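# Stretch robot parks a bicycle in a floor rack

## Task

Get the bike parked in the floor rack: one of its wheels sits in the rack's slot near the slot's closed end, and the kickstand is fully raised. When finished the bike must be motionless, touching nothing but the rack (no wall, furniture or loose item), and must not have toppled or be left leaning, which counts as failure. Note that the rack can slide, since it is not anchored.

## Robot and tools

Robot: a Hello Robot Stretch 3 with a single arm. It has a two-wheeled base (0.33 m long, 0.34 m wide, rounded back) that pivots about the point between its drive wheels, 0.05 m behind the front edge. It cannot drive sideways. A mast carries a lift, and the arm sticks out to the robot's right, so to move the gripper forward or back you drive the base. With the arm in and wrist folded, turning sweeps a 0.28 m radius; an unfolded level wrist reaches past that. The head carries head_camera and nav_camera; wrist_camera rides on the gripper.

Frames: base frame has its origin on the floor between the drive wheels, x forward, y left, z up, metres. hand_pose is reported in it, located where the closed fingertips meet. Odometry frame is the base frame as it was at the scene start; base_odometry counts wheel rotation only (slip looks like travel), heading in rad, left positive, -3.142 to 3.142.

move: one action per call. Either "base", "joints" or both (plus optional "pace" and "contact_limits"), or "servos" by itself. Motions begin together.
- base: one object holding a single key. translate_m is a relative drive in metres from where the base currently is, forward positive, -3 to 3. rotate_rad is a relative turn in place, radians, left positive, -6.4 to 6.4. Base moves quit after 14 s (time_out).
- joints: one object of absolute targets keyed by joint name: lift_m 0 to 1.1; arm_m 0 to 0.52 (extension); wrist_yaw_rad -1.345 to 4.42 (0 along the arm, positive toward front); wrist_pitch_rad -1.57 to 0.451 (0 level, negative tips down); wrist_roll_rad -2.911 to 2.918; gripper_m -0.089 to 0.179 (bigger is wider); head_pan_rad -3.953 to 1.73 (0 forward, positive left, -1.57 along the arm); head_tilt_rad -1.53 to 0.419 (negative down). Metres or radians as named.
- pace: "default" or "max". The base is capped at 0.10 m/s and 0.63 rad/s unless lift_m < 0.30, arm_m < 0.03 and wrist_yaw_rad > 2.54.
- contact_limits: object keyed arm_m, translate_m or rotate_rad, value a motor_effort percent 1 to 100, given only alongside that same motion's command; the motion halts (contact_stop) when effort hits it. Lower is softer. The base has no contact stop unless you set one.
- servos: "reboot" revives wrist or head servos that shut off.
- cameras: list from head_camera, nav_camera, wrist_camera, all; omitted means all, [] none.
- blocking: true/omitted waits until everything is at rest; false returns in about 0.5 s while motion continues. A new move overrides only the targets it names.
An empty move just reports state and images. Unknown keys make a call invalid; out-of-range values get it refused, and a refusal or an unexpected stop cancels the reply's later move, wait and finished_scene calls for that scene.

wait(seconds 0 to 10, cameras): lets time pass, returns state; ends early if running moves settle. stop(cameras): brakes all running motions; they read "stopped" and may keep pressing. zoom_image(camera, region [x0,y0,x1,y1] pixels, max 504x504): enlarges part of the latest image. finished_scene(scene): ends the scene permanently; the bike must stay parked without the robot.

Results: "move" says done or the worst status. base_status/joint_status: moving, done, off_target (resting off target, maybe still pushing), contact_stop (that joint goes slack until commanded again), time_out, torque_fault (joint limp until reboot). on_its_own reports uncommanded behaviour; "held at" is a target, not a reading. motor_effort is percent, positive toward higher values, bracket = peak of last action; positive wheel effort pushes forward. turned_by_wheels vs turned_by_imu: if they differ over 0.15 rad, believe the IMU. base_tilt in degrees (forward/right positive, ~4 degree bias). lidar_m: 12 ranges for 30-degree sectors, 1st straight ahead, counter-clockwise (4th left, 7th back, 10th right), plane 0.17 m high, "-" means nothing or closer than 0.15 m. wrist_depth_mm and head_depth_mm: 7x7 median depth grids in mm. "pictures" gives image order. head_camera images arrive rotated (turn clockwise a quarter to view upright); nav_camera needs a counterclockwise quarter turn. Calibration data is in the original camera list.

Gripper: close below an object's width to hold; open at least 0.05 above it to let go.

Cautions: before folding (wrist_yaw_rad to 3.0) or unfolding the wrist, put lift_m between 0.32 and 0.95, wrist_pitch_rad -0.4, roll near 0; folded, lift may go to 0.25. If yaw is below -0.4, keep pitch at -0.5 or lower. Wrist and head never stop on contact and can fault under sustained load. Pushing on something rigid with the gripper higher than about 0.45 m, or driving while gripping or pushing something fixed, can tip the robot; if base_tilt shows leaning, back the gripper off. Thinking time lets running moves continue. Avoid drops, releasing moving parts, slams and hard shoves; don't knock the bike over or push it into walls or furniture, and don't shove the unanchored rack away.

Each tool is called after "Request:" as name(argument=value, ...), one argument or row to a line, values as JSON.

## Session

Request:
move(
)

Scene clock: 0.00 s.
base_odometry: x=+0.000 y=+0.000 heading=+0.000
turned_by_wheels: +0.000
turned_by_imu: +0.000
base_tilt: forward=+2.3 right=-0.9
lidar_m: 1.07 0.82 0.80 0.86 1.24 2.06 2.20 1.04 1.13 2.26 1.73 1.70
head_depth_mm: 1647 1647 1637 1627 1626 1622 1596 / 1741 1742 1735 1720 1707 1693 1697 / 1785 1791 1786 1791 1750 1759 1759 / 1492 1505 1500 1492 1496 1486 1498 / 1276 1274 1280 1283 1275 1278 1281 / 1117 1119 1121 1119 1120 1120 1117 / 995 995 993 1001 993 997 992
base_status: not commanded
joint_positions: lift_m=+0.326 arm_m=+0.000 wrist_yaw_rad=+3.110 wrist_pitch_rad=-0.565 wrist_roll_rad=+0.000 gripper_m=+0.037 head_pan_rad=+0.000 head_tilt_rad=-0.004
joint_status: not commanded
measured_speeds: all 0
motor_effort: left_wheel=+1.3 right_wheel=+0.7 lift_m=+26.0 arm_m=-1.9 wrist_yaw_rad=+0.5 wrist_pitch_rad=+1.7 wrist_roll_rad=+0.1 gripper_m=+0.0 head_pan_rad=+0.1 head_tilt_rad=+1.8
hand_pose: x=-0.0148 y=+0.0584 z=+0.3071 quat_wxyz=(+0.208, +0.682, +0.187, +0.676) (m; base frame)
wrist_depth_mm: - - 154 - - - - / - - 171 967 869 803 744 / 964 894 188 789 740 702 667 / 779 731 223 653 632 607 571 / 663 628 576 336 150 524 507 / 563 540 326 138 127 449 446 / 496 305 279 278 280 402 405
pictures: head_camera (sideways), nav_camera (sideways), wrist_camera

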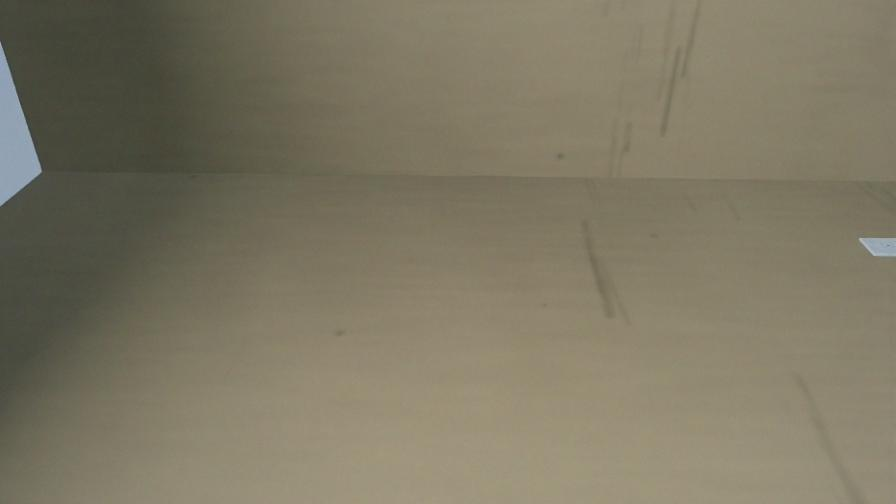

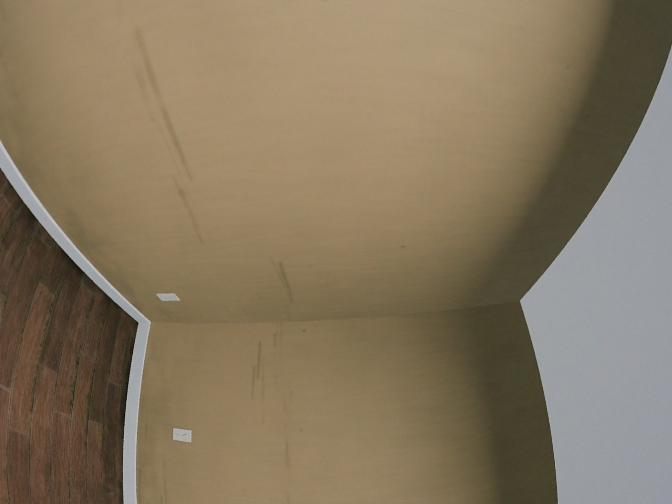

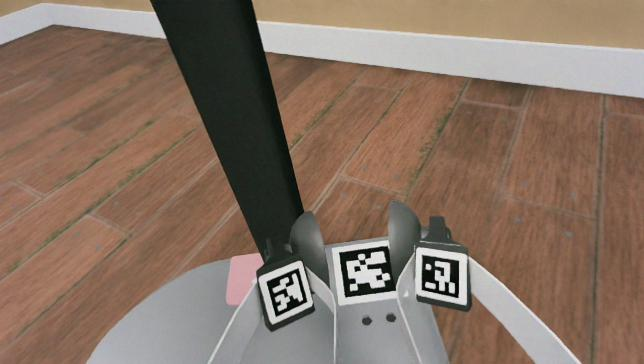

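Look around.

Request:
move(
  joints={"head_pan_rad": -1.2, "head_tilt_rad": -0.5},
  cameras=["head_camera","nav_camera"],
)

Request:
move(
  joints={"head_pan_rad": -2.6, "head_tilt_rad": -0.5},
  cameras=["head_camera","nav_camera"],
)

Request:
move(
  joints={"head_pan_rad": -3.9, "head_tilt_rad": -0.5},
  cameras=["head_camera","nav_camera"],
)

Scene clock: 7.17 s.
move: done
base_odometry: x=+0.000 y=+0.000 heading=+0.000
turned_by_wheels: +0.000
turned_by_imu: -0.001
base_tilt: forward=+2.3 right=-0.8
lidar_m: 1.06 0.82 0.80 0.86 1.24 2.06 2.20 1.04 1.13 2.25 1.73 1.70
head_depth_mm: 2263 2491 2792 2892 2153 1700 1400 / 2085 2268 2516 2724 2152 1690 1395 / 1920 2116 2278 2532 2162 1685 1381 / 1793 1951 2132 2328 2146 1671 1387 / 1699 1813 1953 2123 2139 1676 1380 / 1597 1691 1834 1994 2057 1675 1373 / 1495 1609 1727 1840 1940 1656 1373
base_status: not commanded
joint_positions: lift_m=+0.326 arm_m=+0.000 wrist_yaw_rad=+3.110 wrist_pitch_rad=-0.565 wrist_roll_rad=+0.000 gripper_m=+0.037 head_pan_rad=-1.194 head_tilt_rad=-0.493
joint_status: all done
measured_speeds: all 0
motor_effort: left_wheel=+1.2(1.5) right_wheel=+0.7(1.2) lift_m=+24.7(25.1) arm_m=-8.4(8.4) wrist_yaw_rad=+0.0(1.4) wrist_pitch_rad=+1.1(2.5) wrist_roll_rad=-0.2(0.3) gripper_m=+0.4(1.8) head_pan_rad=-2.5(3.9) head_tilt_rad=-3.6(5.8)
hand_pose: x=-0.0148 y=+0.0584 z=+0.3071 quat_wxyz=(+0.208, +0.682, +0.187, +0.676) (m; base frame)
wrist_depth_mm: - - 154 - - - - / - - 170 964 890 798 754 / 964 887 188 788 733 696 664 / 775 735 222 651 629 599 576 / 659 628 587 335 150 519 501 / 567 539 326 139 127 448 451 / 494 305 279 278 279 401 404
pictures: head_camera (sideways), nav_camera (sideways)
camera_calibration:
head_camera: T_world_to_cam=[[-0.183494, 0.401944, -0.89709, 1.18736], [0.935643, 0.351308, -0.0339751, 0.0398029], [0.301499, -0.845591, -0.440539, 0.527519], [0, 0, 0, 1]] pos_world=[0.0215848, -0.045168, 1.29891]
nav_camera: T_world_to_cam=[[0.114156, -0.450389, 0.885504, -1.11269], [-0.925927, -0.37126, -0.0694645, 0.142593], [0.360038, -0.811982, -0.459409, 0.552289], [0, 0, 0, 1]] pos_world=[0.0602065, 0.000242711, 1.24893]

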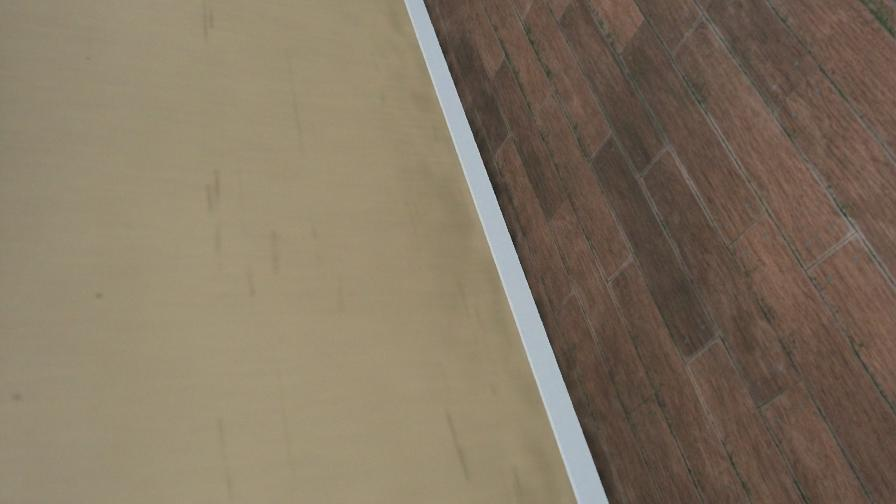

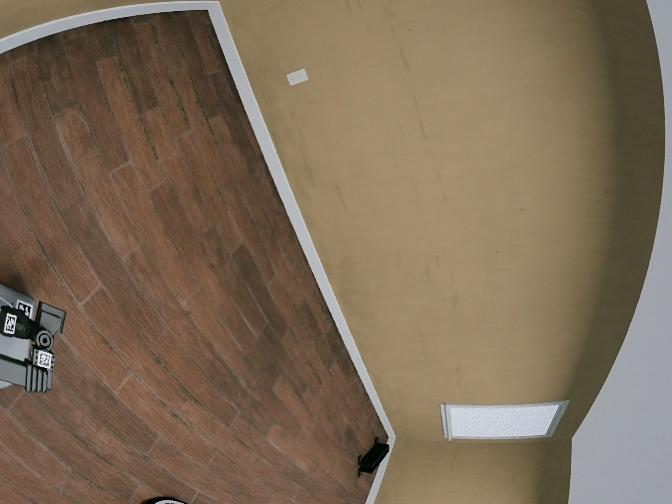

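Scene clock: 8.37 s.
move: done
base_odometry: x=+0.000 y=+0.000 heading=+0.000
turned_by_wheels: +0.000
turned_by_imu: +0.000
base_tilt: forward=+2.3 right=-0.8
lidar_m: 1.06 0.82 0.80 0.86 1.25 2.06 2.21 1.04 1.13 2.25 1.73 1.70
head_depth_mm: 2589 2736 2829 2820 2152 1704 1390 / 2950 3118 3306 2918 2149 1695 1392 / 3370 3616 3679 2911 2157 1683 1393 / 3801 - - 2897 2143 1665 1379 / 3675 3960 - 2853 2116 1677 1379 / 3502 3795 - 2505 1755 1403 1372 / 3360 3623 3809 2685 1951 1499 1374
base_status: not commanded
joint_positions: lift_m=+0.326 arm_m=+0.000 wrist_yaw_rad=+3.110 wrist_pitch_rad=-0.565 wrist_roll_rad=+0.000 gripper_m=+0.037 head_pan_rad=-2.594 head_tilt_rad=-0.494
joint_status: all done
measured_speeds: all 0
motor_effort: left_wheel=+1.4(1.4) right_wheel=+0.7(1.4) lift_m=+24.6(25.1) arm_m=-9.7(9.8) wrist_yaw_rad=+0.1(1.4) wrist_pitch_rad=+2.1(2.4) wrist_roll_rad=+0.0(0.3) gripper_m=+0.1(0.9) head_pan_rad=-2.1(4.0) head_tilt_rad=-2.9(7.2)
hand_pose: x=-0.0148 y=+0.0584 z=+0.3071 quat_wxyz=(+0.208, +0.682, +0.187, +0.676) (m; base frame)
wrist_depth_mm: - - 154 - - - - / - - 170 983 897 799 749 / 959 898 188 797 742 702 669 / 773 732 222 654 636 598 571 / 665 626 583 337 150 526 505 / 568 544 326 139 127 450 452 / 496 305 277 278 279 404 405
pictures: head_camera (sideways), nav_camera (sideways)
camera_calibration:
head_camera: T_world_to_cam=[[0.365224, 0.249335, -0.896908, 1.18377], [0.505238, -0.862311, -0.0339823, 0.0424376], [-0.781886, -0.44074, -0.44091, 0.534611], [0, 0, 0, 1]] pos_world=[-0.0357778, -0.0229359, 1.29889]
nav_camera: T_world_to_cam=[[-0.424746, -0.189238, 0.885314, -1.10916], [-0.523211, 0.849367, -0.0694665, 0.140139], [-0.738811, -0.492712, -0.459776, 0.55947], [0, 0, 0, 1]] pos_world=[0.0155543, -0.0532665, 1.24892]

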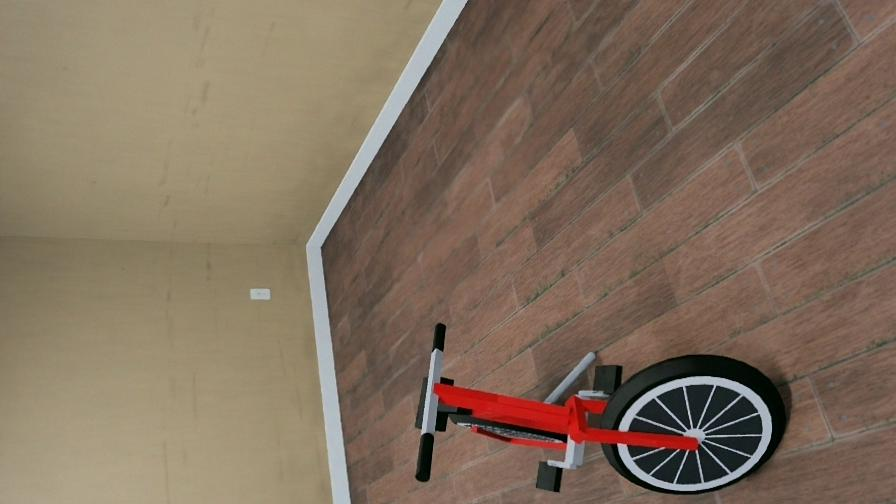

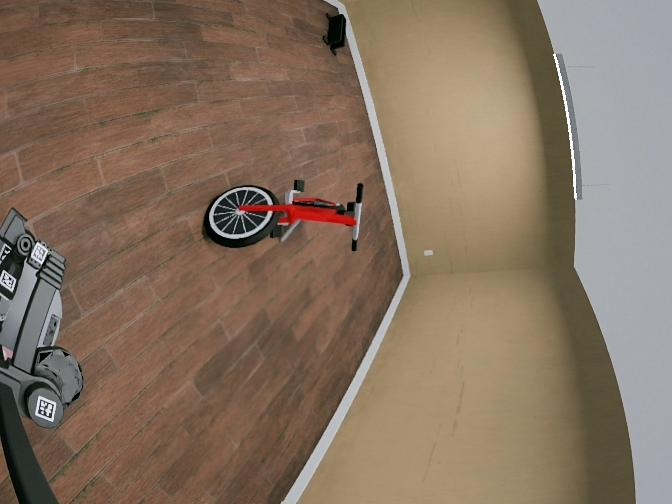

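Scene clock: 9.53 s.
move: done
base_odometry: x=+0.000 y=+0.000 heading=+0.000
turned_by_wheels: +0.000
turned_by_imu: +0.000
base_tilt: forward=+2.4 right=-0.8
lidar_m: 1.07 0.82 0.81 0.86 1.24 2.06 2.21 1.04 1.13 2.24 1.73 1.70
head_depth_mm: - - - - - - - / 1885 - - - - - - / 1841 1989 2163 2365 2132 1744 1420 / 1806 1946 2132 2316 2125 1674 1393 / 1773 1903 2056 2245 2112 1676 1369 / 1734 1857 2022 2187 2112 1661 1371 / 1715 1838 1987 2166 2101 1653 1372
base_status: not commanded
joint_positions: lift_m=+0.326 arm_m=+0.000 wrist_yaw_rad=+3.110 wrist_pitch_rad=-0.565 wrist_roll_rad=+0.000 gripper_m=+0.037 head_pan_rad=-3.894 head_tilt_rad=-0.494
joint_status: all done
measured_speeds: all 0
motor_effort: left_wheel=+1.3(1.4) right_wheel=+0.9(1.3) lift_m=+24.1(24.5) arm_m=-11.3(11.5) wrist_yaw_rad=+0.6(1.5) wrist_pitch_rad=+1.8(2.3) wrist_roll_rad=-0.1(0.2) gripper_m=+0.0(1.5) head_pan_rad=-2.3(3.9) head_tilt_rad=-3.2(5.0)
hand_pose: x=-0.0148 y=+0.0584 z=+0.3071 quat_wxyz=(+0.208, +0.682, +0.187, +0.676) (m; base frame)
wrist_depth_mm: - - 154 - - - - / - - 170 964 880 801 750 / 957 890 188 771 737 703 665 / 780 739 223 650 635 601 575 / 661 630 587 338 150 521 504 / 562 547 327 139 127 449 450 / 496 305 278 278 278 403 404
pictures: head_camera (sideways), nav_camera (sideways)
camera_calibration:
head_camera: T_world_to_cam=[[0.337986, -0.285258, -0.89688, 1.1839], [-0.695737, -0.717493, -0.0339834, 0.049765], [-0.633811, 0.635478, -0.440967, 0.533781], [0, 0, 0, 1]] pos_world=[-0.0272021, 0.0342163, 1.29889]
nav_camera: T_world_to_cam=[[-0.296, 0.358685, 0.885285, -1.10991], [0.678461, 0.731344, -0.0694668, 0.132809], [-0.672365, 0.580069, -0.459832, 0.559138], [0, 0, 0, 1]] pos_world=[-0.042694, -0.0233606, 1.24892]

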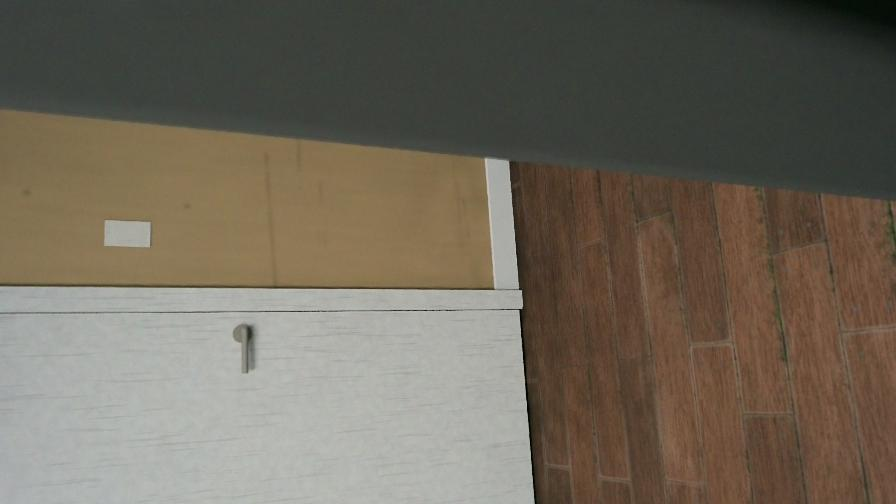

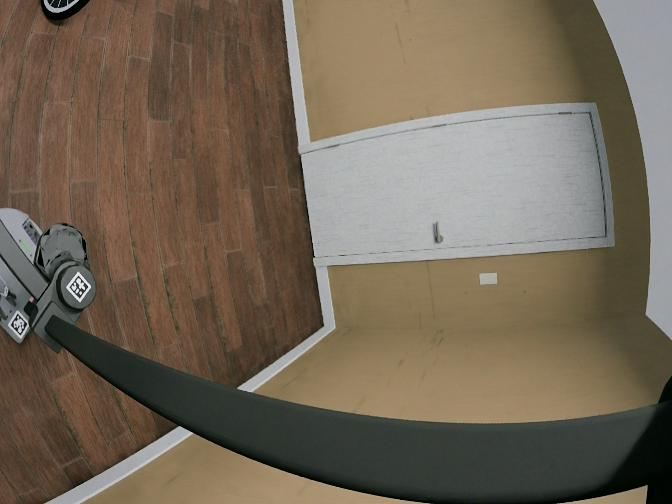

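Request:
move(
  joints={"head_pan_rad": -2.2, "head_tilt_rad": -0.4},
  cameras=["head_camera","nav_camera"],
)

Request:
zoom_image(
  camera="head_camera",
  region=[400, 0, 896, 504],
)

Request:
move(
  joints={"head_pan_rad": 1.2, "head_tilt_rad": -0.5},
  cameras=["nav_camera"],
)

Scene clock: 15.53 s.
move: done
base_odometry: x=+0.000 y=+0.000 heading=+0.000
turned_by_wheels: +0.000
turned_by_imu: -0.001
base_tilt: forward=+2.3 right=-0.8
lidar_m: 1.07 0.82 0.81 0.86 1.24 2.06 2.21 1.04 1.13 2.25 1.74 1.70
head_depth_mm: 3520 3810 - 3586 2443 1850 1499 / 3496 3737 - 3532 2471 1843 1491 / 3527 3718 3969 3546 1944 1432 1373 / 3476 3643 3942 3470 2404 1571 1440 / 3436 3630 3963 3527 2393 1833 1476 / 3433 3635 3844 3456 2410 1810 1472 / 3394 3608 3884 3467 2358 1814 1470
base_status: not commanded
joint_positions: lift_m=+0.326 arm_m=+0.000 wrist_yaw_rad=+3.110 wrist_pitch_rad=-0.565 wrist_roll_rad=+0.000 gripper_m=+0.037 head_pan_rad=-2.206 head_tilt_rad=-0.409
joint_status: all done
measured_speeds: all 0
motor_effort: left_wheel=+1.2(1.4) right_wheel=+1.3(1.3) lift_m=+22.6(23.3) arm_m=-17.8(17.9) wrist_yaw_rad=+0.2(1.4) wrist_pitch_rad=+1.6(2.3) wrist_roll_rad=+0.1(0.3) gripper_m=+0.6(1.2) head_pan_rad=+2.2(4.1) head_tilt_rad=+3.9(5.7)
hand_pose: x=-0.0148 y=+0.0584 z=+0.3071 quat_wxyz=(+0.208, +0.682, +0.187, +0.676) (m; base frame)
wrist_depth_mm: - - 154 - - - - / - - 170 959 880 825 743 / 956 885 189 791 743 702 661 / 777 742 224 648 632 599 577 / 661 618 581 336 151 520 509 / 560 542 326 139 127 448 451 / 504 304 277 278 279 402 403
pictures: head_camera (sideways), nav_camera (sideways)
camera_calibration:
head_camera: T_world_to_cam=[[0.197305, 0.306439, -0.931218, 1.22956], [0.792662, -0.608801, -0.0323923, 0.038618], [-0.576852, -0.731749, -0.363022, 0.432003], [0, 0, 0, 1]] pos_world=[-0.0240081, -0.0371578, 1.30307]
nav_camera: T_world_to_cam=[[-0.275704, -0.274118, 0.921329, -1.15706], [-0.80956, 0.582991, -0.0688034, 0.14103], [-0.518266, -0.76484, -0.382648, 0.457759], [0, 0, 0, 1]] pos_world=[0.0324085, -0.0492767, 1.25089]

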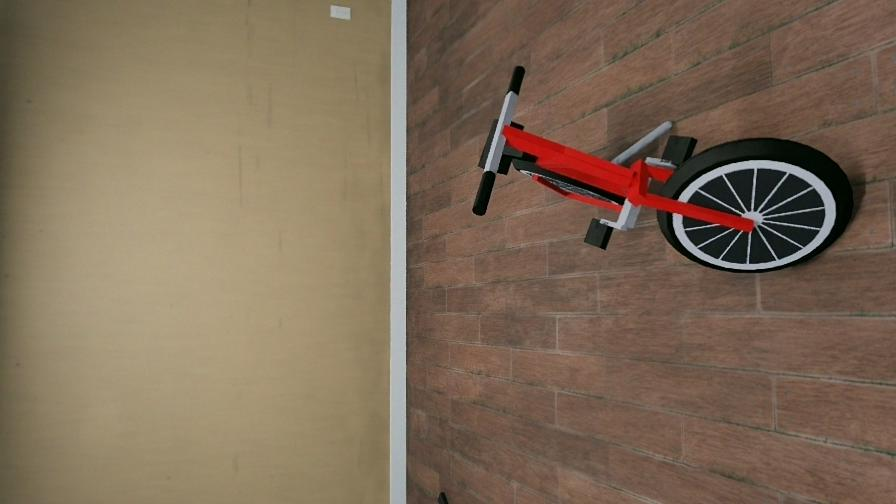

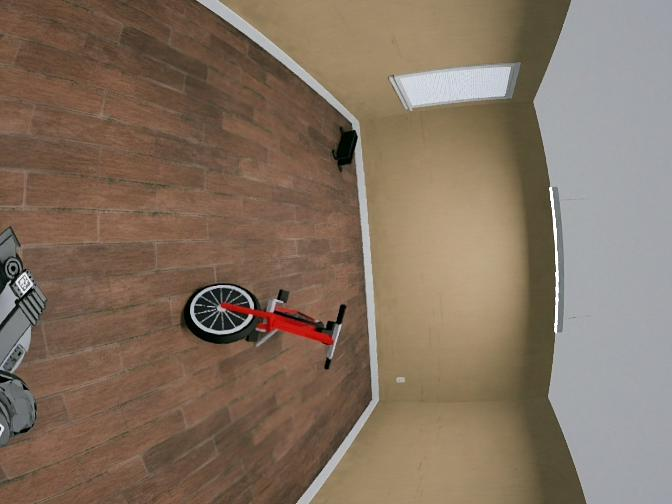

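Scaled by 1.000.

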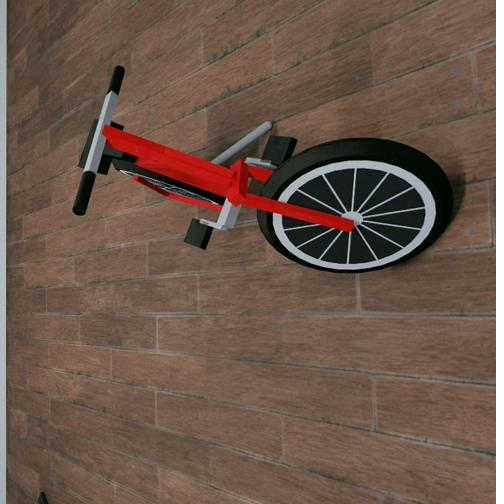

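Scene clock: 17.40 s.
move: done
base_odometry: x=+0.000 y=+0.000 heading=+0.000
turned_by_wheels: +0.000
turned_by_imu: +0.000
base_tilt: forward=+2.3 right=-0.8
lidar_m: 1.06 0.82 0.80 0.85 1.24 2.06 2.21 1.04 1.13 2.25 1.73 1.70
head_depth_mm: 639 688 745 802 878 968 1081 / 650 699 755 823 898 988 1112 / 663 713 768 837 915 1020 1140 / 671 726 783 852 940 1048 1174 / 682 737 800 877 964 1066 1208 / 695 749 814 892 981 1105 1246 / 706 763 834 911 1008 1129 1269
base_status: not commanded
joint_positions: lift_m=+0.326 arm_m=+0.000 wrist_yaw_rad=+3.110 wrist_pitch_rad=-0.565 wrist_roll_rad=+0.000 gripper_m=+0.037 head_pan_rad=+1.194 head_tilt_rad=-0.494
joint_status: all done
measured_speeds: all 0
motor_effort: left_wheel=+1.3(1.5) right_wheel=+0.6(1.4) lift_m=+22.4(22.7) arm_m=-19.6(19.9) wrist_yaw_rad=-0.4(1.2) wrist_pitch_rad=+1.9(2.3) wrist_roll_rad=+0.1(0.3) gripper_m=+0.2(1.4) head_pan_rad=+2.9(4.3) head_tilt_rad=-2.8(5.8)
hand_pose: x=-0.0148 y=+0.0584 z=+0.3071 quat_wxyz=(+0.208, +0.682, +0.187, +0.676) (m; base frame)
wrist_depth_mm: - - 154 - - - - / - - 170 963 877 804 749 / 963 897 188 789 751 701 667 / 770 728 222 648 637 601 572 / 653 621 579 338 150 529 504 / 565 542 326 139 127 447 448 / 500 305 278 278 279 402 405
pictures: nav_camera (sideways)
camera_calibration:
nav_camera: T_world_to_cam=[[0.22478, 0.407003, 0.885337, -1.11315], [0.929495, -0.362235, -0.0694662, 0.131277], [0.292427, 0.838531, -0.45973, 0.55312], [0, 0, 0, 1]] pos_world=[-0.0335544, 0.0368014, 1.24892]

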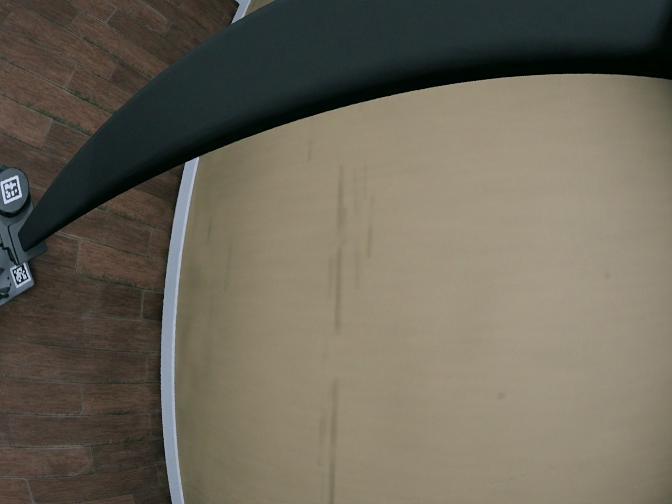

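Request:
move(
  base={"rotate_rad": -1.65},
  joints={"head_pan_rad": -1.1, "head_tilt_rad": -0.6},
  cameras=["head_camera", "nav_camera"],
)

Request:
move(
  base={"translate_m": 1.0},
  joints={"head_pan_rad": -1.6, "head_tilt_rad": -0.6},
  cameras=["head_camera", "nav_camera"],
)

Request:
move(
  joints={"head_pan_rad": -0.3, "head_tilt_rad": -0.4},
  cameras=["head_camera", "nav_camera"],
)

Scene clock: 43.57 s.
move: done
base_odometry: x=+0.000 y=+0.000 heading=-1.650
turned_by_wheels: -1.650
turned_by_imu: -1.641
base_tilt: forward=+2.3 right=-0.8
lidar_m: 2.41 1.77 1.70 1.15 0.84 0.80 0.84 1.14 2.06 2.12 1.04 1.04
head_depth_mm: 2255 2372 2544 2465 1912 1547 1311 / 2491 2638 2846 2441 1897 1550 1296 / 2760 2964 3071 2431 1905 1538 1293 / 3111 3355 3279 2412 1883 1536 1304 / 3584 3926 3371 2413 1863 1533 1293 / 3710 - 3296 2378 1874 1526 1290 / 3538 3847 3274 2264 1408 1414 1284
base_status: done
joint_positions: lift_m=+0.326 arm_m=+0.000 wrist_yaw_rad=+3.110 wrist_pitch_rad=-0.565 wrist_roll_rad=+0.000 gripper_m=+0.037 head_pan_rad=-1.095 head_tilt_rad=-0.593
joint_status: all done
measured_speeds: all 0
motor_effort: left_wheel=+5.8(10.4) right_wheel=-4.9(7.9) lift_m=+22.9(23.2) arm_m=-19.1(20.0) wrist_yaw_rad=-0.3(1.3) wrist_pitch_rad=+1.7(2.3) wrist_roll_rad=+0.1(0.3) gripper_m=+0.0(1.6) head_pan_rad=-2.3(4.6) head_tilt_rad=-3.0(8.3)
hand_pose: x=-0.0148 y=+0.0584 z=+0.3071 quat_wxyz=(+0.208, +0.682, +0.187, +0.676) (m; base frame)
wrist_depth_mm: - - 155 - - - 999 / - - 171 982 916 847 800 / - 858 189 791 737 703 671 / 753 740 222 652 636 598 577 / 657 623 582 335 150 525 504 / 564 542 325 139 127 447 450 / 497 306 277 279 279 402 404
pictures: head_camera (sideways), nav_camera (sideways)
camera_calibration:
head_camera: T_world_to_cam=[[-0.262432, 0.458806, -0.848897, 1.12498], [0.894395, 0.445865, -0.0355198, 0.0420609], [0.362197, -0.768571, -0.527363, 0.640122], [0, 0, 0, 1]] pos_world=[0.0257624, -0.0429228, 1.29407]
nav_camera: T_world_to_cam=[[0.197696, -0.512813, 0.835428, -1.0479], [-0.887493, -0.455534, -0.0696045, 0.142532], [0.41626, -0.727676, -0.545175, 0.663539], [0, 0, 0, 1]] pos_world=[0.0574571, 0.0103937, 1.24711]

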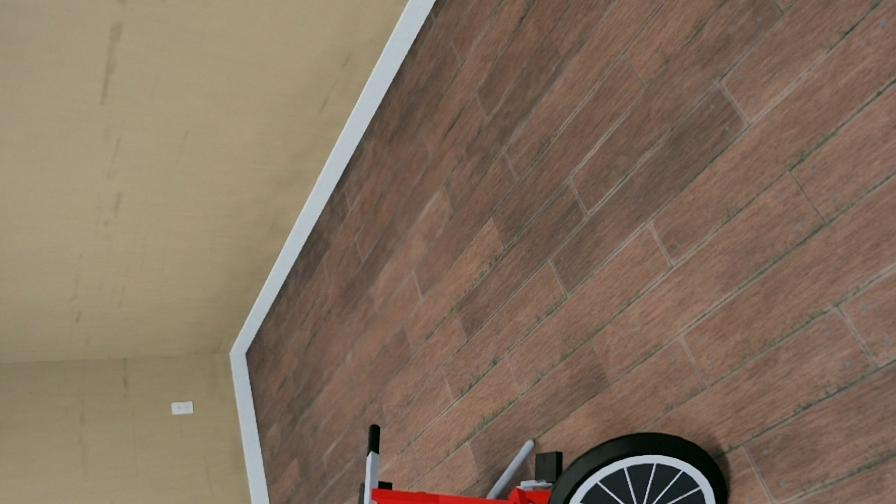

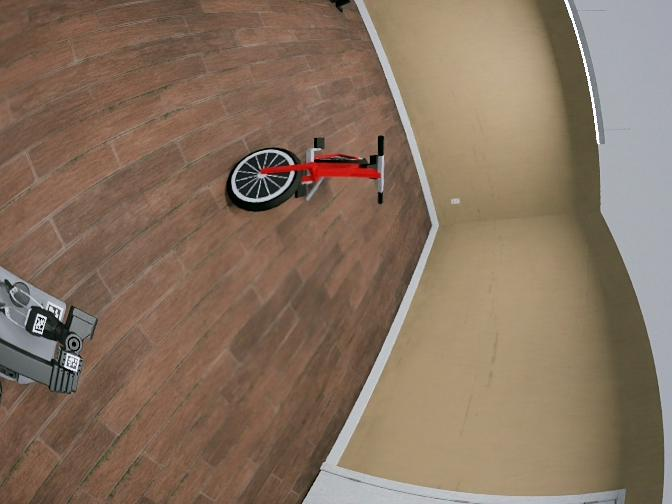

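Scene clock: 54.70 s.
move: done
base_odometry: x=-0.079 y=-0.997 heading=-1.650
turned_by_wheels: +0.000
turned_by_imu: +0.001
base_tilt: forward=+2.3 right=-0.8
lidar_m: 1.70 1.25 1.20 1.24 1.71 1.67 1.74 2.37 0.76 0.73 1.16 3.10
head_depth_mm: 2179 2368 2584 2493 1897 1556 1311 / 2257 2451 2686 2429 1884 1551 1297 / 2366 2569 2812 2418 1890 1185 1206 / 2480 2711 2948 2403 1776 1167 1185 / 2590 2862 3062 2397 1817 1283 1186 / 2727 3023 3162 2391 1704 1460 1290 / 2856 3179 3270 2383 1506 1475 1287
base_status: done
joint_positions: lift_m=+0.326 arm_m=+0.000 wrist_yaw_rad=+3.110 wrist_pitch_rad=-0.565 wrist_roll_rad=+0.000 gripper_m=+0.037 head_pan_rad=-1.594 head_tilt_rad=-0.593
joint_status: all done
measured_speeds: all 0
motor_effort: left_wheel=+4.4(10.1) right_wheel=+2.0(5.8) lift_m=+24.0(24.2) arm_m=-9.4(18.7) wrist_yaw_rad=+0.2(1.6) wrist_pitch_rad=+1.4(2.4) wrist_roll_rad=+0.0(0.4) gripper_m=+1.2(1.5) head_pan_rad=-2.1(4.1) head_tilt_rad=-3.6(6.6)
hand_pose: x=-0.0148 y=+0.0584 z=+0.3071 quat_wxyz=(+0.208, +0.682, +0.187, +0.676) (m; base frame)
wrist_depth_mm: - - 154 - - - 950 / - - 171 970 932 864 796 / 963 888 189 790 747 700 676 / 777 738 222 652 634 604 575 / 656 629 582 337 150 525 501 / 569 538 325 138 127 446 451 / 500 306 280 278 280 399 403
pictures: head_camera (sideways), nav_camera (sideways)
camera_calibration:
head_camera: T_world_to_cam=[[-0.0104102, 0.528456, -0.848897, 1.12345], [0.998669, -0.0373848, -0.0355198, 0.0414249], [-0.0505065, -0.848137, -0.527364, 0.64264], [0, 0, 0, 1]] pos_world=[0.00278311, -0.0470954, 1.29407]
nav_camera: T_world_to_cam=[[-0.0722911, -0.544826, 0.835428, -1.04625], [-0.997246, 0.0255907, -0.0696045, 0.143201], [0.0165431, -0.838159, -0.545175, 0.665978], [0, 0, 0, 1]] pos_world=[0.0561551, -0.0154941, 1.24711]

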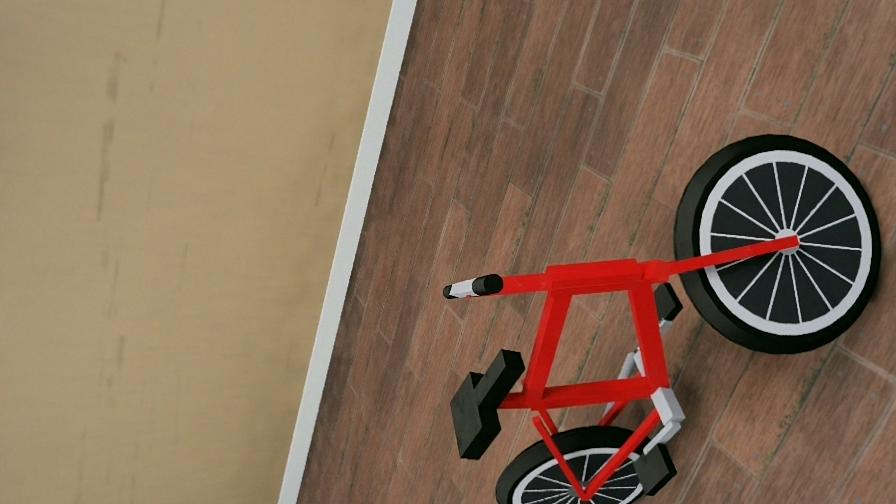

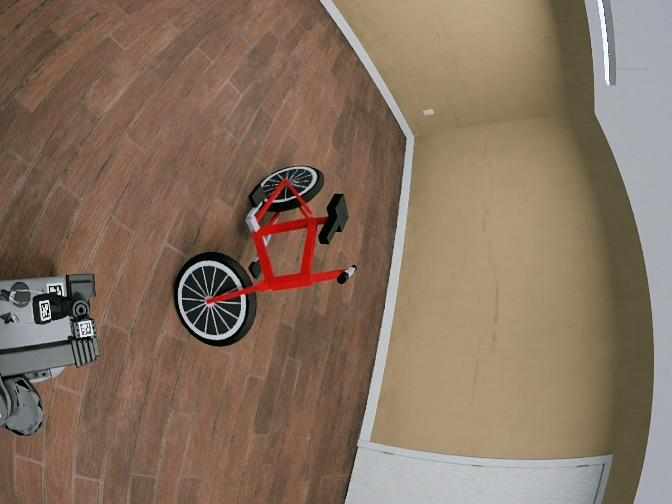

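Scene clock: 55.87 s.
move: done
base_odometry: x=-0.079 y=-0.997 heading=-1.650
turned_by_wheels: +0.000
turned_by_imu: +0.000
base_tilt: forward=+2.3 right=-0.8
lidar_m: 1.70 1.25 1.20 1.25 1.71 1.67 1.73 2.37 0.76 0.73 1.16 3.11
head_depth_mm: 2591 2762 2964 3080 2439 1862 1502 / 2640 2807 3004 3105 2453 1866 1496 / 2677 2873 2978 3193 2444 1843 1484 / 2743 2908 3118 3231 2379 1840 1482 / 2784 2961 3215 3220 2401 1824 1471 / 2777 2944 3119 3159 2394 1835 1478 / 2341 2441 2479 2627 2366 1821 1478
base_status: not commanded
joint_positions: lift_m=+0.326 arm_m=+0.000 wrist_yaw_rad=+3.110 wrist_pitch_rad=-0.565 wrist_roll_rad=+0.000 gripper_m=+0.037 head_pan_rad=-0.306 head_tilt_rad=-0.409
joint_status: all done
measured_speeds: all 0
motor_effort: left_wheel=+4.2(4.7) right_wheel=+1.6(2.3) lift_m=+24.3(24.4) arm_m=-8.2(9.6) wrist_yaw_rad=+0.5(1.8) wrist_pitch_rad=+1.7(2.3) wrist_roll_rad=+0.2(0.3) gripper_m=+0.4(1.1) head_pan_rad=+2.9(3.8) head_tilt_rad=+3.5(5.7)
hand_pose: x=-0.0148 y=+0.0584 z=+0.3071 quat_wxyz=(+0.208, +0.682, +0.187, +0.676) (m; base frame)
wrist_depth_mm: - - 154 - - - 953 / - - 171 973 913 850 791 / 966 890 189 785 743 705 667 / 768 731 222 651 627 604 577 / 660 623 585 336 150 522 502 / 565 538 325 139 127 445 449 / 493 306 278 278 279 401 405
pictures: head_camera (sideways), nav_camera (sideways)
camera_calibration:
head_camera: T_world_to_cam=[[-0.353929, 0.0876917, -0.931152, 1.23284], [0.319844, 0.946916, -0.0323959, 0.0415069], [0.878882, -0.30929, -0.363189, 0.42334], [0, 0, 0, 1]] pos_world=[0.0509963, -0.0164787, 1.30306]
nav_camera: T_world_to_cam=[[0.348688, -0.17233, 0.92126, -1.16077], [-0.289975, -0.954558, -0.0688054, 0.137863], [0.891253, -0.243151, -0.382814, 0.449376], [0, 0, 0, 1]] pos_world=[0.0442166, 0.0408291, 1.25089]

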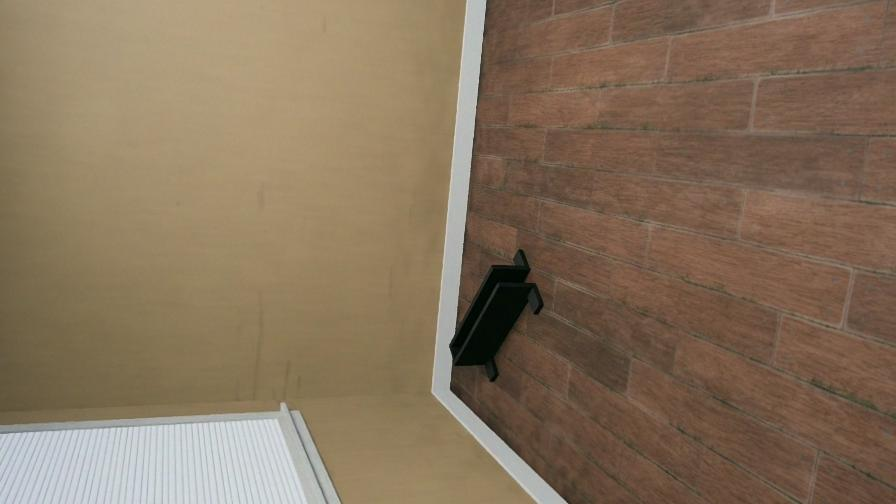

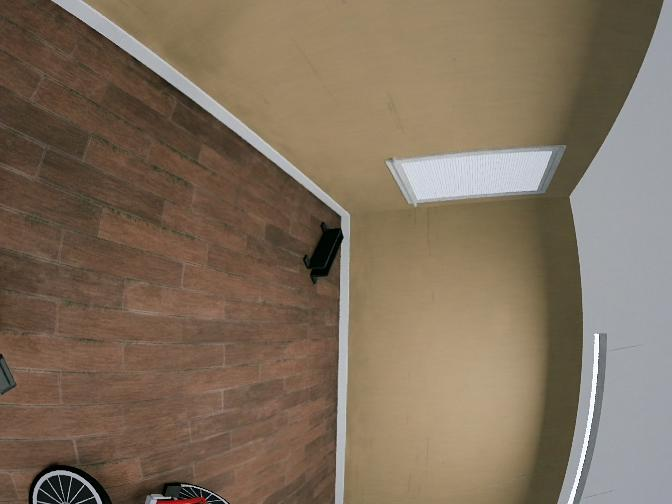

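Request:
zoom_image(
  camera="head_camera",
  region=[400, 200, 600, 420],
)

Request:
zoom_image(
  camera="nav_camera",
  region=[270, 180, 380, 300],
)

Scaled by 2.291 from the camera's 896x504 image, which has a finer 1280x720 frame.

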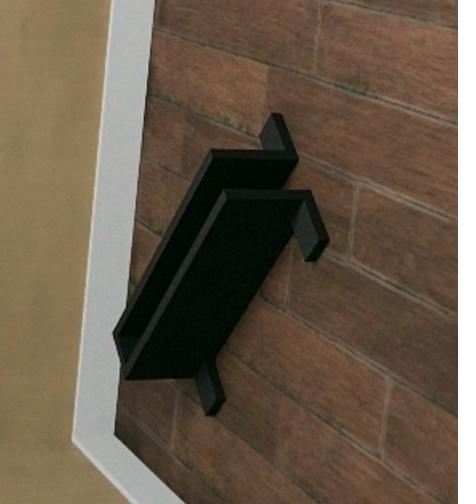

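Scaled by 4.200 from the camera's 672x504 image, which has a finer 792x594 frame.

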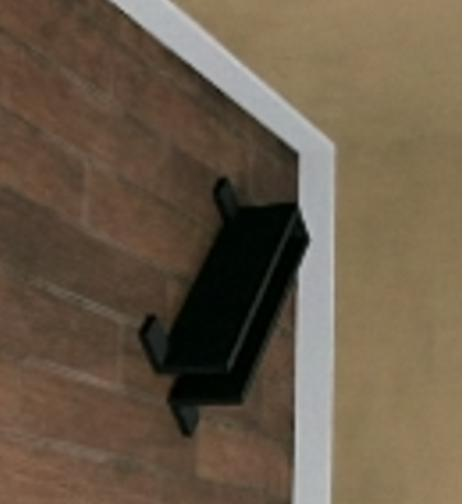

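Request:
move(
  joints={"head_pan_rad": -1.75, "head_tilt_rad": -0.65},
  cameras=["head_camera", "nav_camera"],
)

Request:
zoom_image(
  camera="head_camera",
  region=[400, 50, 650, 300],
)

Request:
zoom_image(
  camera="head_camera",
  region=[400, 250, 700, 504],
)

Scene clock: 158.23 s.
move: done
base_odometry: x=-0.079 y=-0.997 heading=-1.650
turned_by_wheels: +0.000
turned_by_imu: -0.001
base_tilt: forward=+2.3 right=-0.8
lidar_m: 1.70 1.25 1.20 1.25 1.70 1.67 1.73 2.37 0.76 0.73 1.16 3.11
head_depth_mm: 2153 2349 2554 2290 1815 1495 1276 / 2206 2428 2647 2281 1798 1491 1269 / 2268 2484 2719 2252 1796 1488 1268 / 2344 2553 2751 2255 1782 1215 1232 / 2404 2660 2824 2218 1734 1184 1219 / 2480 2772 2931 2230 1405 1179 1203 / 2550 2855 2961 2140 1466 1424 1243
base_status: not commanded
joint_positions: lift_m=+0.326 arm_m=+0.000 wrist_yaw_rad=+3.110 wrist_pitch_rad=-0.565 wrist_roll_rad=+0.000 gripper_m=+0.037 head_pan_rad=-1.744 head_tilt_rad=-0.642
joint_status: all done
measured_speeds: all 0
motor_effort: left_wheel=+4.1(4.5) right_wheel=+2.0(2.2) lift_m=+24.7(24.8) arm_m=-5.1(6.3) wrist_yaw_rad=-0.6(1.1) wrist_pitch_rad=+1.4(2.3) wrist_roll_rad=+0.0(0.2) gripper_m=-0.3(1.4) head_pan_rad=-2.1(4.0) head_tilt_rad=-4.0(8.6)
hand_pose: x=-0.0148 y=+0.0584 z=+0.3071 quat_wxyz=(+0.208, +0.682, +0.187, +0.676) (m; base frame)
wrist_depth_mm: - - 154 - - - 938 / - - 170 982 901 854 786 / 952 889 189 789 742 700 660 / 779 728 222 649 632 603 573 / 662 627 579 336 150 521 504 / 564 535 325 138 127 453 451 / 499 306 278 278 280 402 403
pictures: head_camera (sideways), nav_camera (sideways)
camera_calibration:
head_camera: T_world_to_cam=[[0.0757149, 0.564396, -0.822025, 1.08788], [0.982183, -0.184418, -0.0361531, 0.0423477], [-0.172001, -0.804641, -0.568303, 0.696645], [0, 0, 0, 1]] pos_world=[-0.00413862, -0.045637, 1.2917]
nav_camera: T_world_to_cam=[[-0.159816, -0.567557, 0.807675, -1.00953], [-0.981646, 0.177627, -0.0694207, 0.142863], [-0.104065, -0.803945, -0.585528, 0.719212], [0, 0, 0, 1]] pos_world=[0.0537453, -0.0201373, 1.24641]

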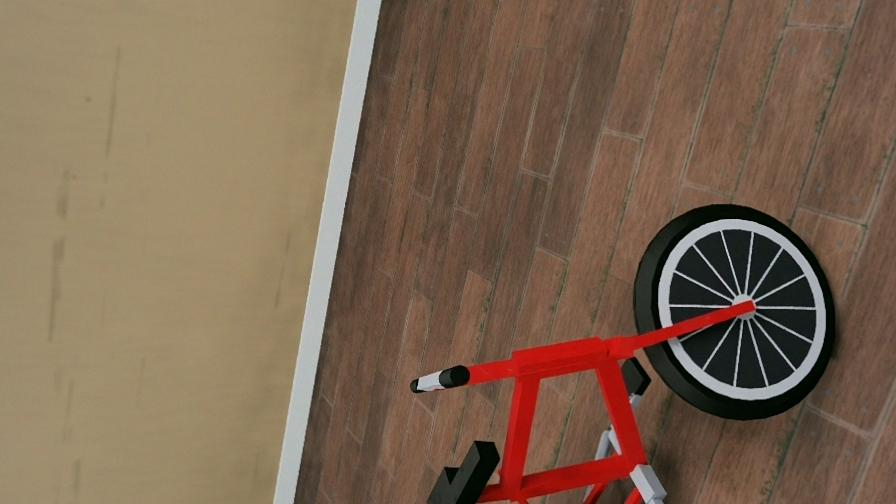

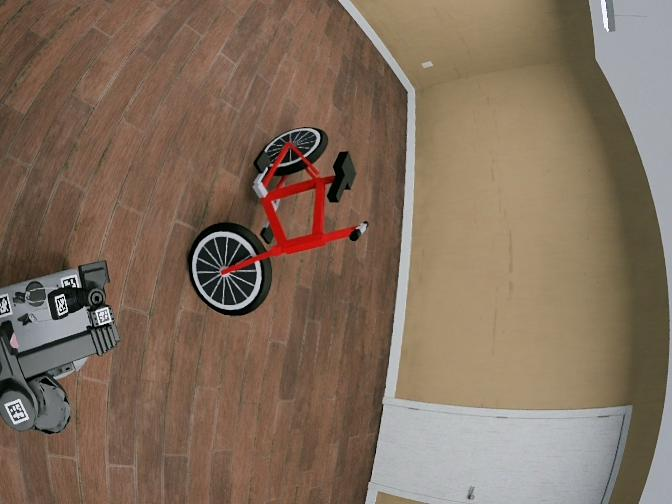

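Scaled by 2.016 from the camera's 896x504 image, which has a finer 1280x720 frame.

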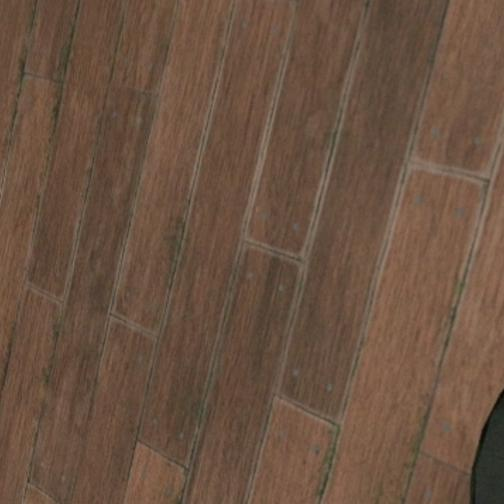

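Scaled by 1.680 from the camera's 896x504 image, which has a finer 1280x720 frame.

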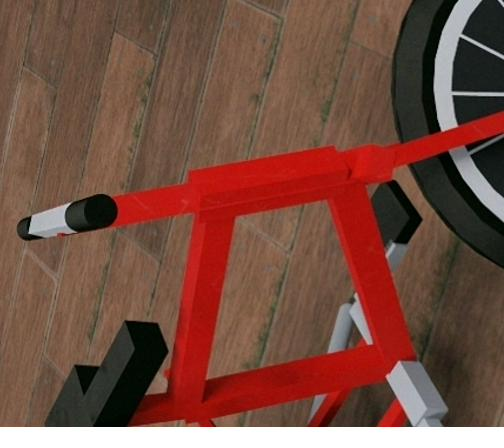

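Request:
move(
  joints={"head_pan_rad": -1.35, "head_tilt_rad": -0.6},
  cameras=["head_camera"],
)

Request:
zoom_image(
  camera="head_camera",
  region=[420, 150, 700, 430],
)

Scene clock: 162.97 s.
move: done
base_odometry: x=-0.079 y=-0.997 heading=-1.650
turned_by_wheels: +0.000
turned_by_imu: -0.001
base_tilt: forward=+2.3 right=-0.8
lidar_m: 1.70 1.25 1.20 1.25 1.70 1.67 1.74 2.36 0.76 0.73 1.16 3.11
head_depth_mm: 2356 2532 2741 2450 1881 1535 1214 / 2539 2719 2940 2403 1815 1147 1166 / 2695 2964 3100 2364 1754 1168 1180 / 2918 3188 3246 2280 1396 1485 1259 / 3168 3427 3277 2338 1514 1512 1281 / 3356 3713 3203 2342 1783 1510 1280 / 3163 3392 3190 2327 1829 1499 1277
base_status: not commanded
joint_positions: lift_m=+0.326 arm_m=+0.000 wrist_yaw_rad=+3.110 wrist_pitch_rad=-0.565 wrist_roll_rad=+0.000 gripper_m=+0.037 head_pan_rad=-1.356 head_tilt_rad=-0.606
joint_status: all done
measured_speeds: all 0
motor_effort: left_wheel=+4.3(4.5) right_wheel=+1.5(2.2) lift_m=+24.9(25.2) arm_m=-2.1(2.7) wrist_yaw_rad=-0.3(1.0) wrist_pitch_rad=+2.0(2.1) wrist_roll_rad=+0.0(0.2) gripper_m=+0.0(0.8) head_pan_rad=+2.9(4.9) head_tilt_rad=+2.8(5.8)
hand_pose: x=-0.0148 y=+0.0584 z=+0.3071 quat_wxyz=(+0.208, +0.682, +0.187, +0.676) (m; base frame)
wrist_depth_mm: - - 154 - - - 953 / - - 170 - 911 856 793 / 961 892 188 793 743 702 674 / 781 729 223 654 631 601 574 / 659 624 584 337 150 525 502 / 567 546 326 139 127 451 448 / 502 307 280 278 280 401 404
pictures: head_camera (sideways)
camera_calibration:
head_camera: T_world_to_cam=[[-0.137545, 0.522276, -0.841611, 1.11472], [0.979081, 0.200312, -0.0357049, 0.0417847], [0.149937, -0.828917, -0.538902, 0.65643], [0, 0, 0, 1]] pos_world=[0.0139904, -0.0464353, 1.2934]

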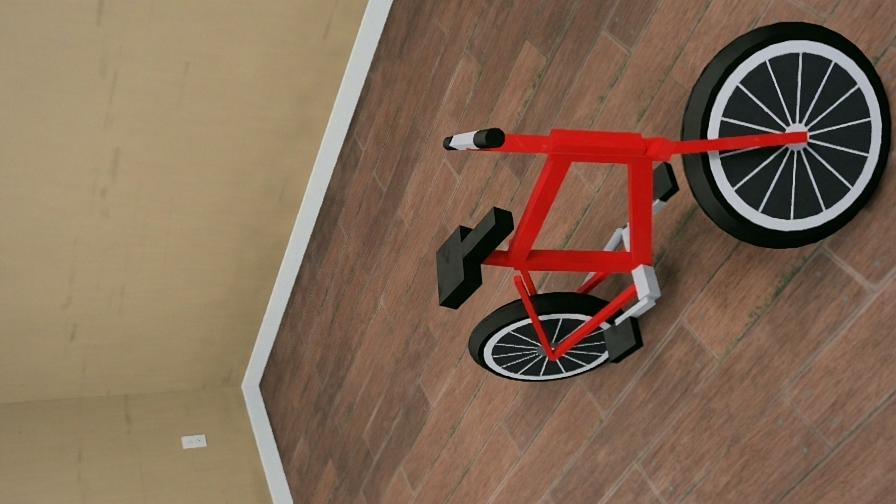

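Scaled by 1.800 from the camera's 896x504 image, which has a finer 1280x720 frame.

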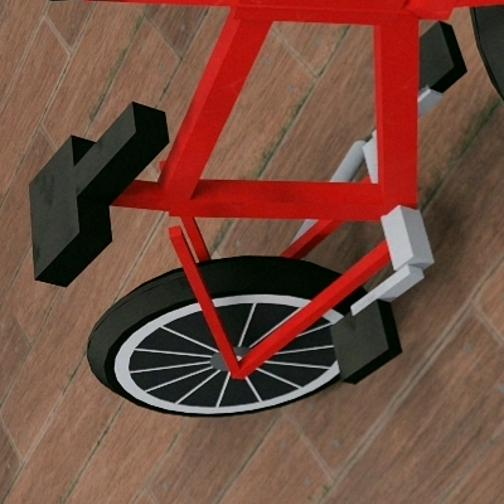

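Request:
move(
  base={"translate_m": 0.4},
  joints={"head_pan_rad": -1.85, "head_tilt_rad": -0.7},
  cameras=["head_camera","nav_camera"],
)

Request:
zoom_image(
  camera="head_camera",
  region=[392, 0, 896, 504],
)

Scene clock: 219.47 s.
move: done
base_odometry: x=-0.110 y=-1.396 heading=-1.650
turned_by_wheels: +0.000
turned_by_imu: +0.000
base_tilt: forward=+2.3 right=-0.8
lidar_m: 1.42 1.04 1.00 1.04 1.42 2.02 2.10 2.85 0.80 1.07 2.86 2.76
head_depth_mm: 2345 2576 2722 2107 1723 1439 1240 / 2404 2632 2750 2093 1332 1348 1242 / 2403 2678 2734 1930 1280 1327 1236 / 2452 2736 2724 1969 1613 1395 1237 / 2518 2785 2724 1397 1563 1423 1234 / 2573 2878 2726 1899 1542 1420 1222 / 2649 2923 2677 1603 1608 1407 1217
base_status: done
joint_positions: lift_m=+0.326 arm_m=+0.000 wrist_yaw_rad=+3.110 wrist_pitch_rad=-0.565 wrist_roll_rad=+0.000 gripper_m=+0.037 head_pan_rad=-1.844 head_tilt_rad=-0.691
joint_status: all done
measured_speeds: all 0
motor_effort: left_wheel=+4.1(9.7) right_wheel=+1.9(6.7) lift_m=+25.7(26.1) arm_m=+5.1(5.1) wrist_yaw_rad=-0.3(1.5) wrist_pitch_rad=+2.1(2.3) wrist_roll_rad=-0.1(0.3) gripper_m=+0.2(1.6) head_pan_rad=-1.9(3.9) head_tilt_rad=-4.0(7.1)
hand_pose: x=-0.0148 y=+0.0584 z=+0.3071 quat_wxyz=(+0.208, +0.682, +0.187, +0.676) (m; base frame)
wrist_depth_mm: - - 154 - - - - / - - 170 975 915 845 798 / 981 868 188 800 744 696 678 / 780 733 223 653 629 606 578 / 661 619 579 336 150 521 503 / 559 540 327 139 127 448 447 / 496 306 279 279 278 399 404
pictures: head_camera (sideways), nav_camera (sideways)
camera_calibration:
head_camera: T_world_to_cam=[[0.142483, 0.592326, -0.793, 1.04964], [0.959327, -0.279902, -0.0367028, 0.0432004], [-0.243703, -0.755516, -0.608115, 0.748876], [0, 0, 0, 1]] pos_world=[-0.00849592, -0.0438463, 1.28935]
nav_camera: T_world_to_cam=[[-0.226283, -0.586367, 0.777798, -0.970182], [-0.958064, 0.278106, -0.0690678, 0.142255], [-0.175812, -0.760809, -0.624707, 0.770618], [0, 0, 0, 1]] pos_world=[0.0522375, -0.022151, 1.24584]

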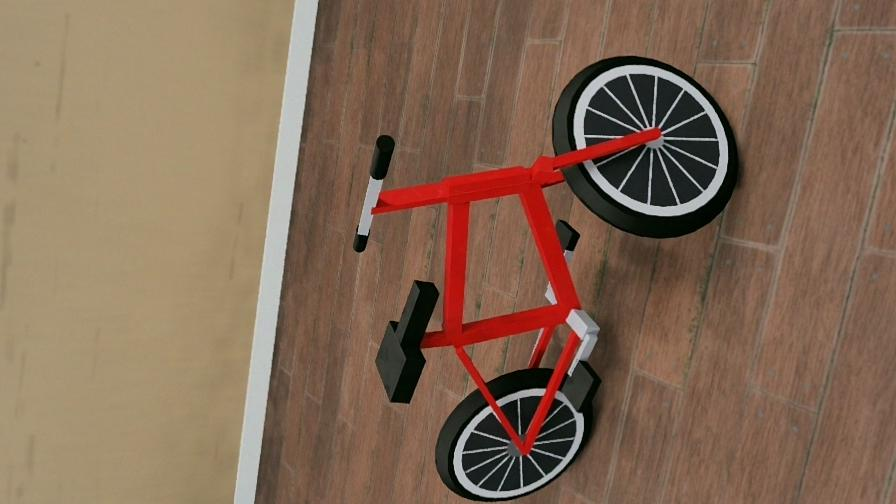

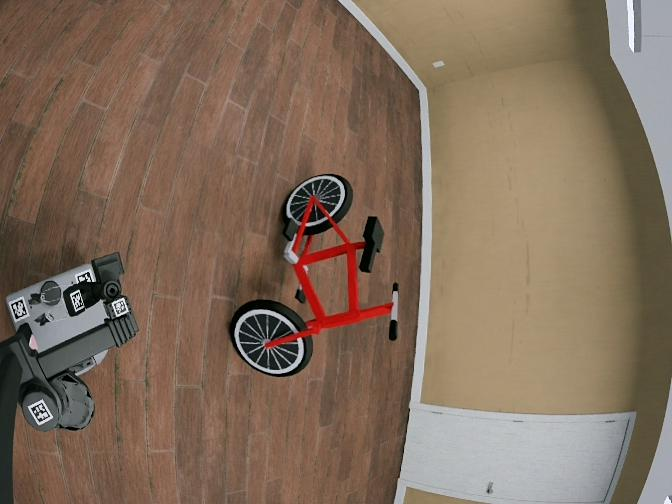

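Scaled by 1.000.

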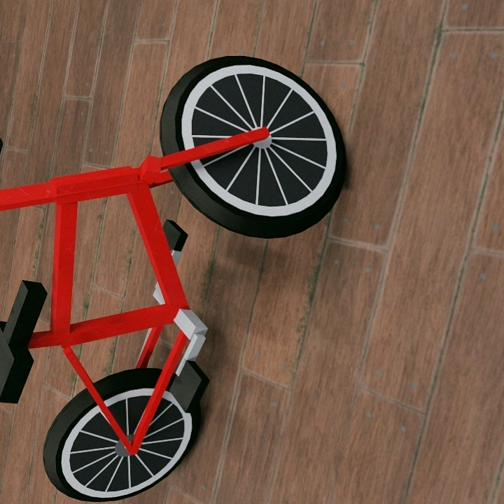

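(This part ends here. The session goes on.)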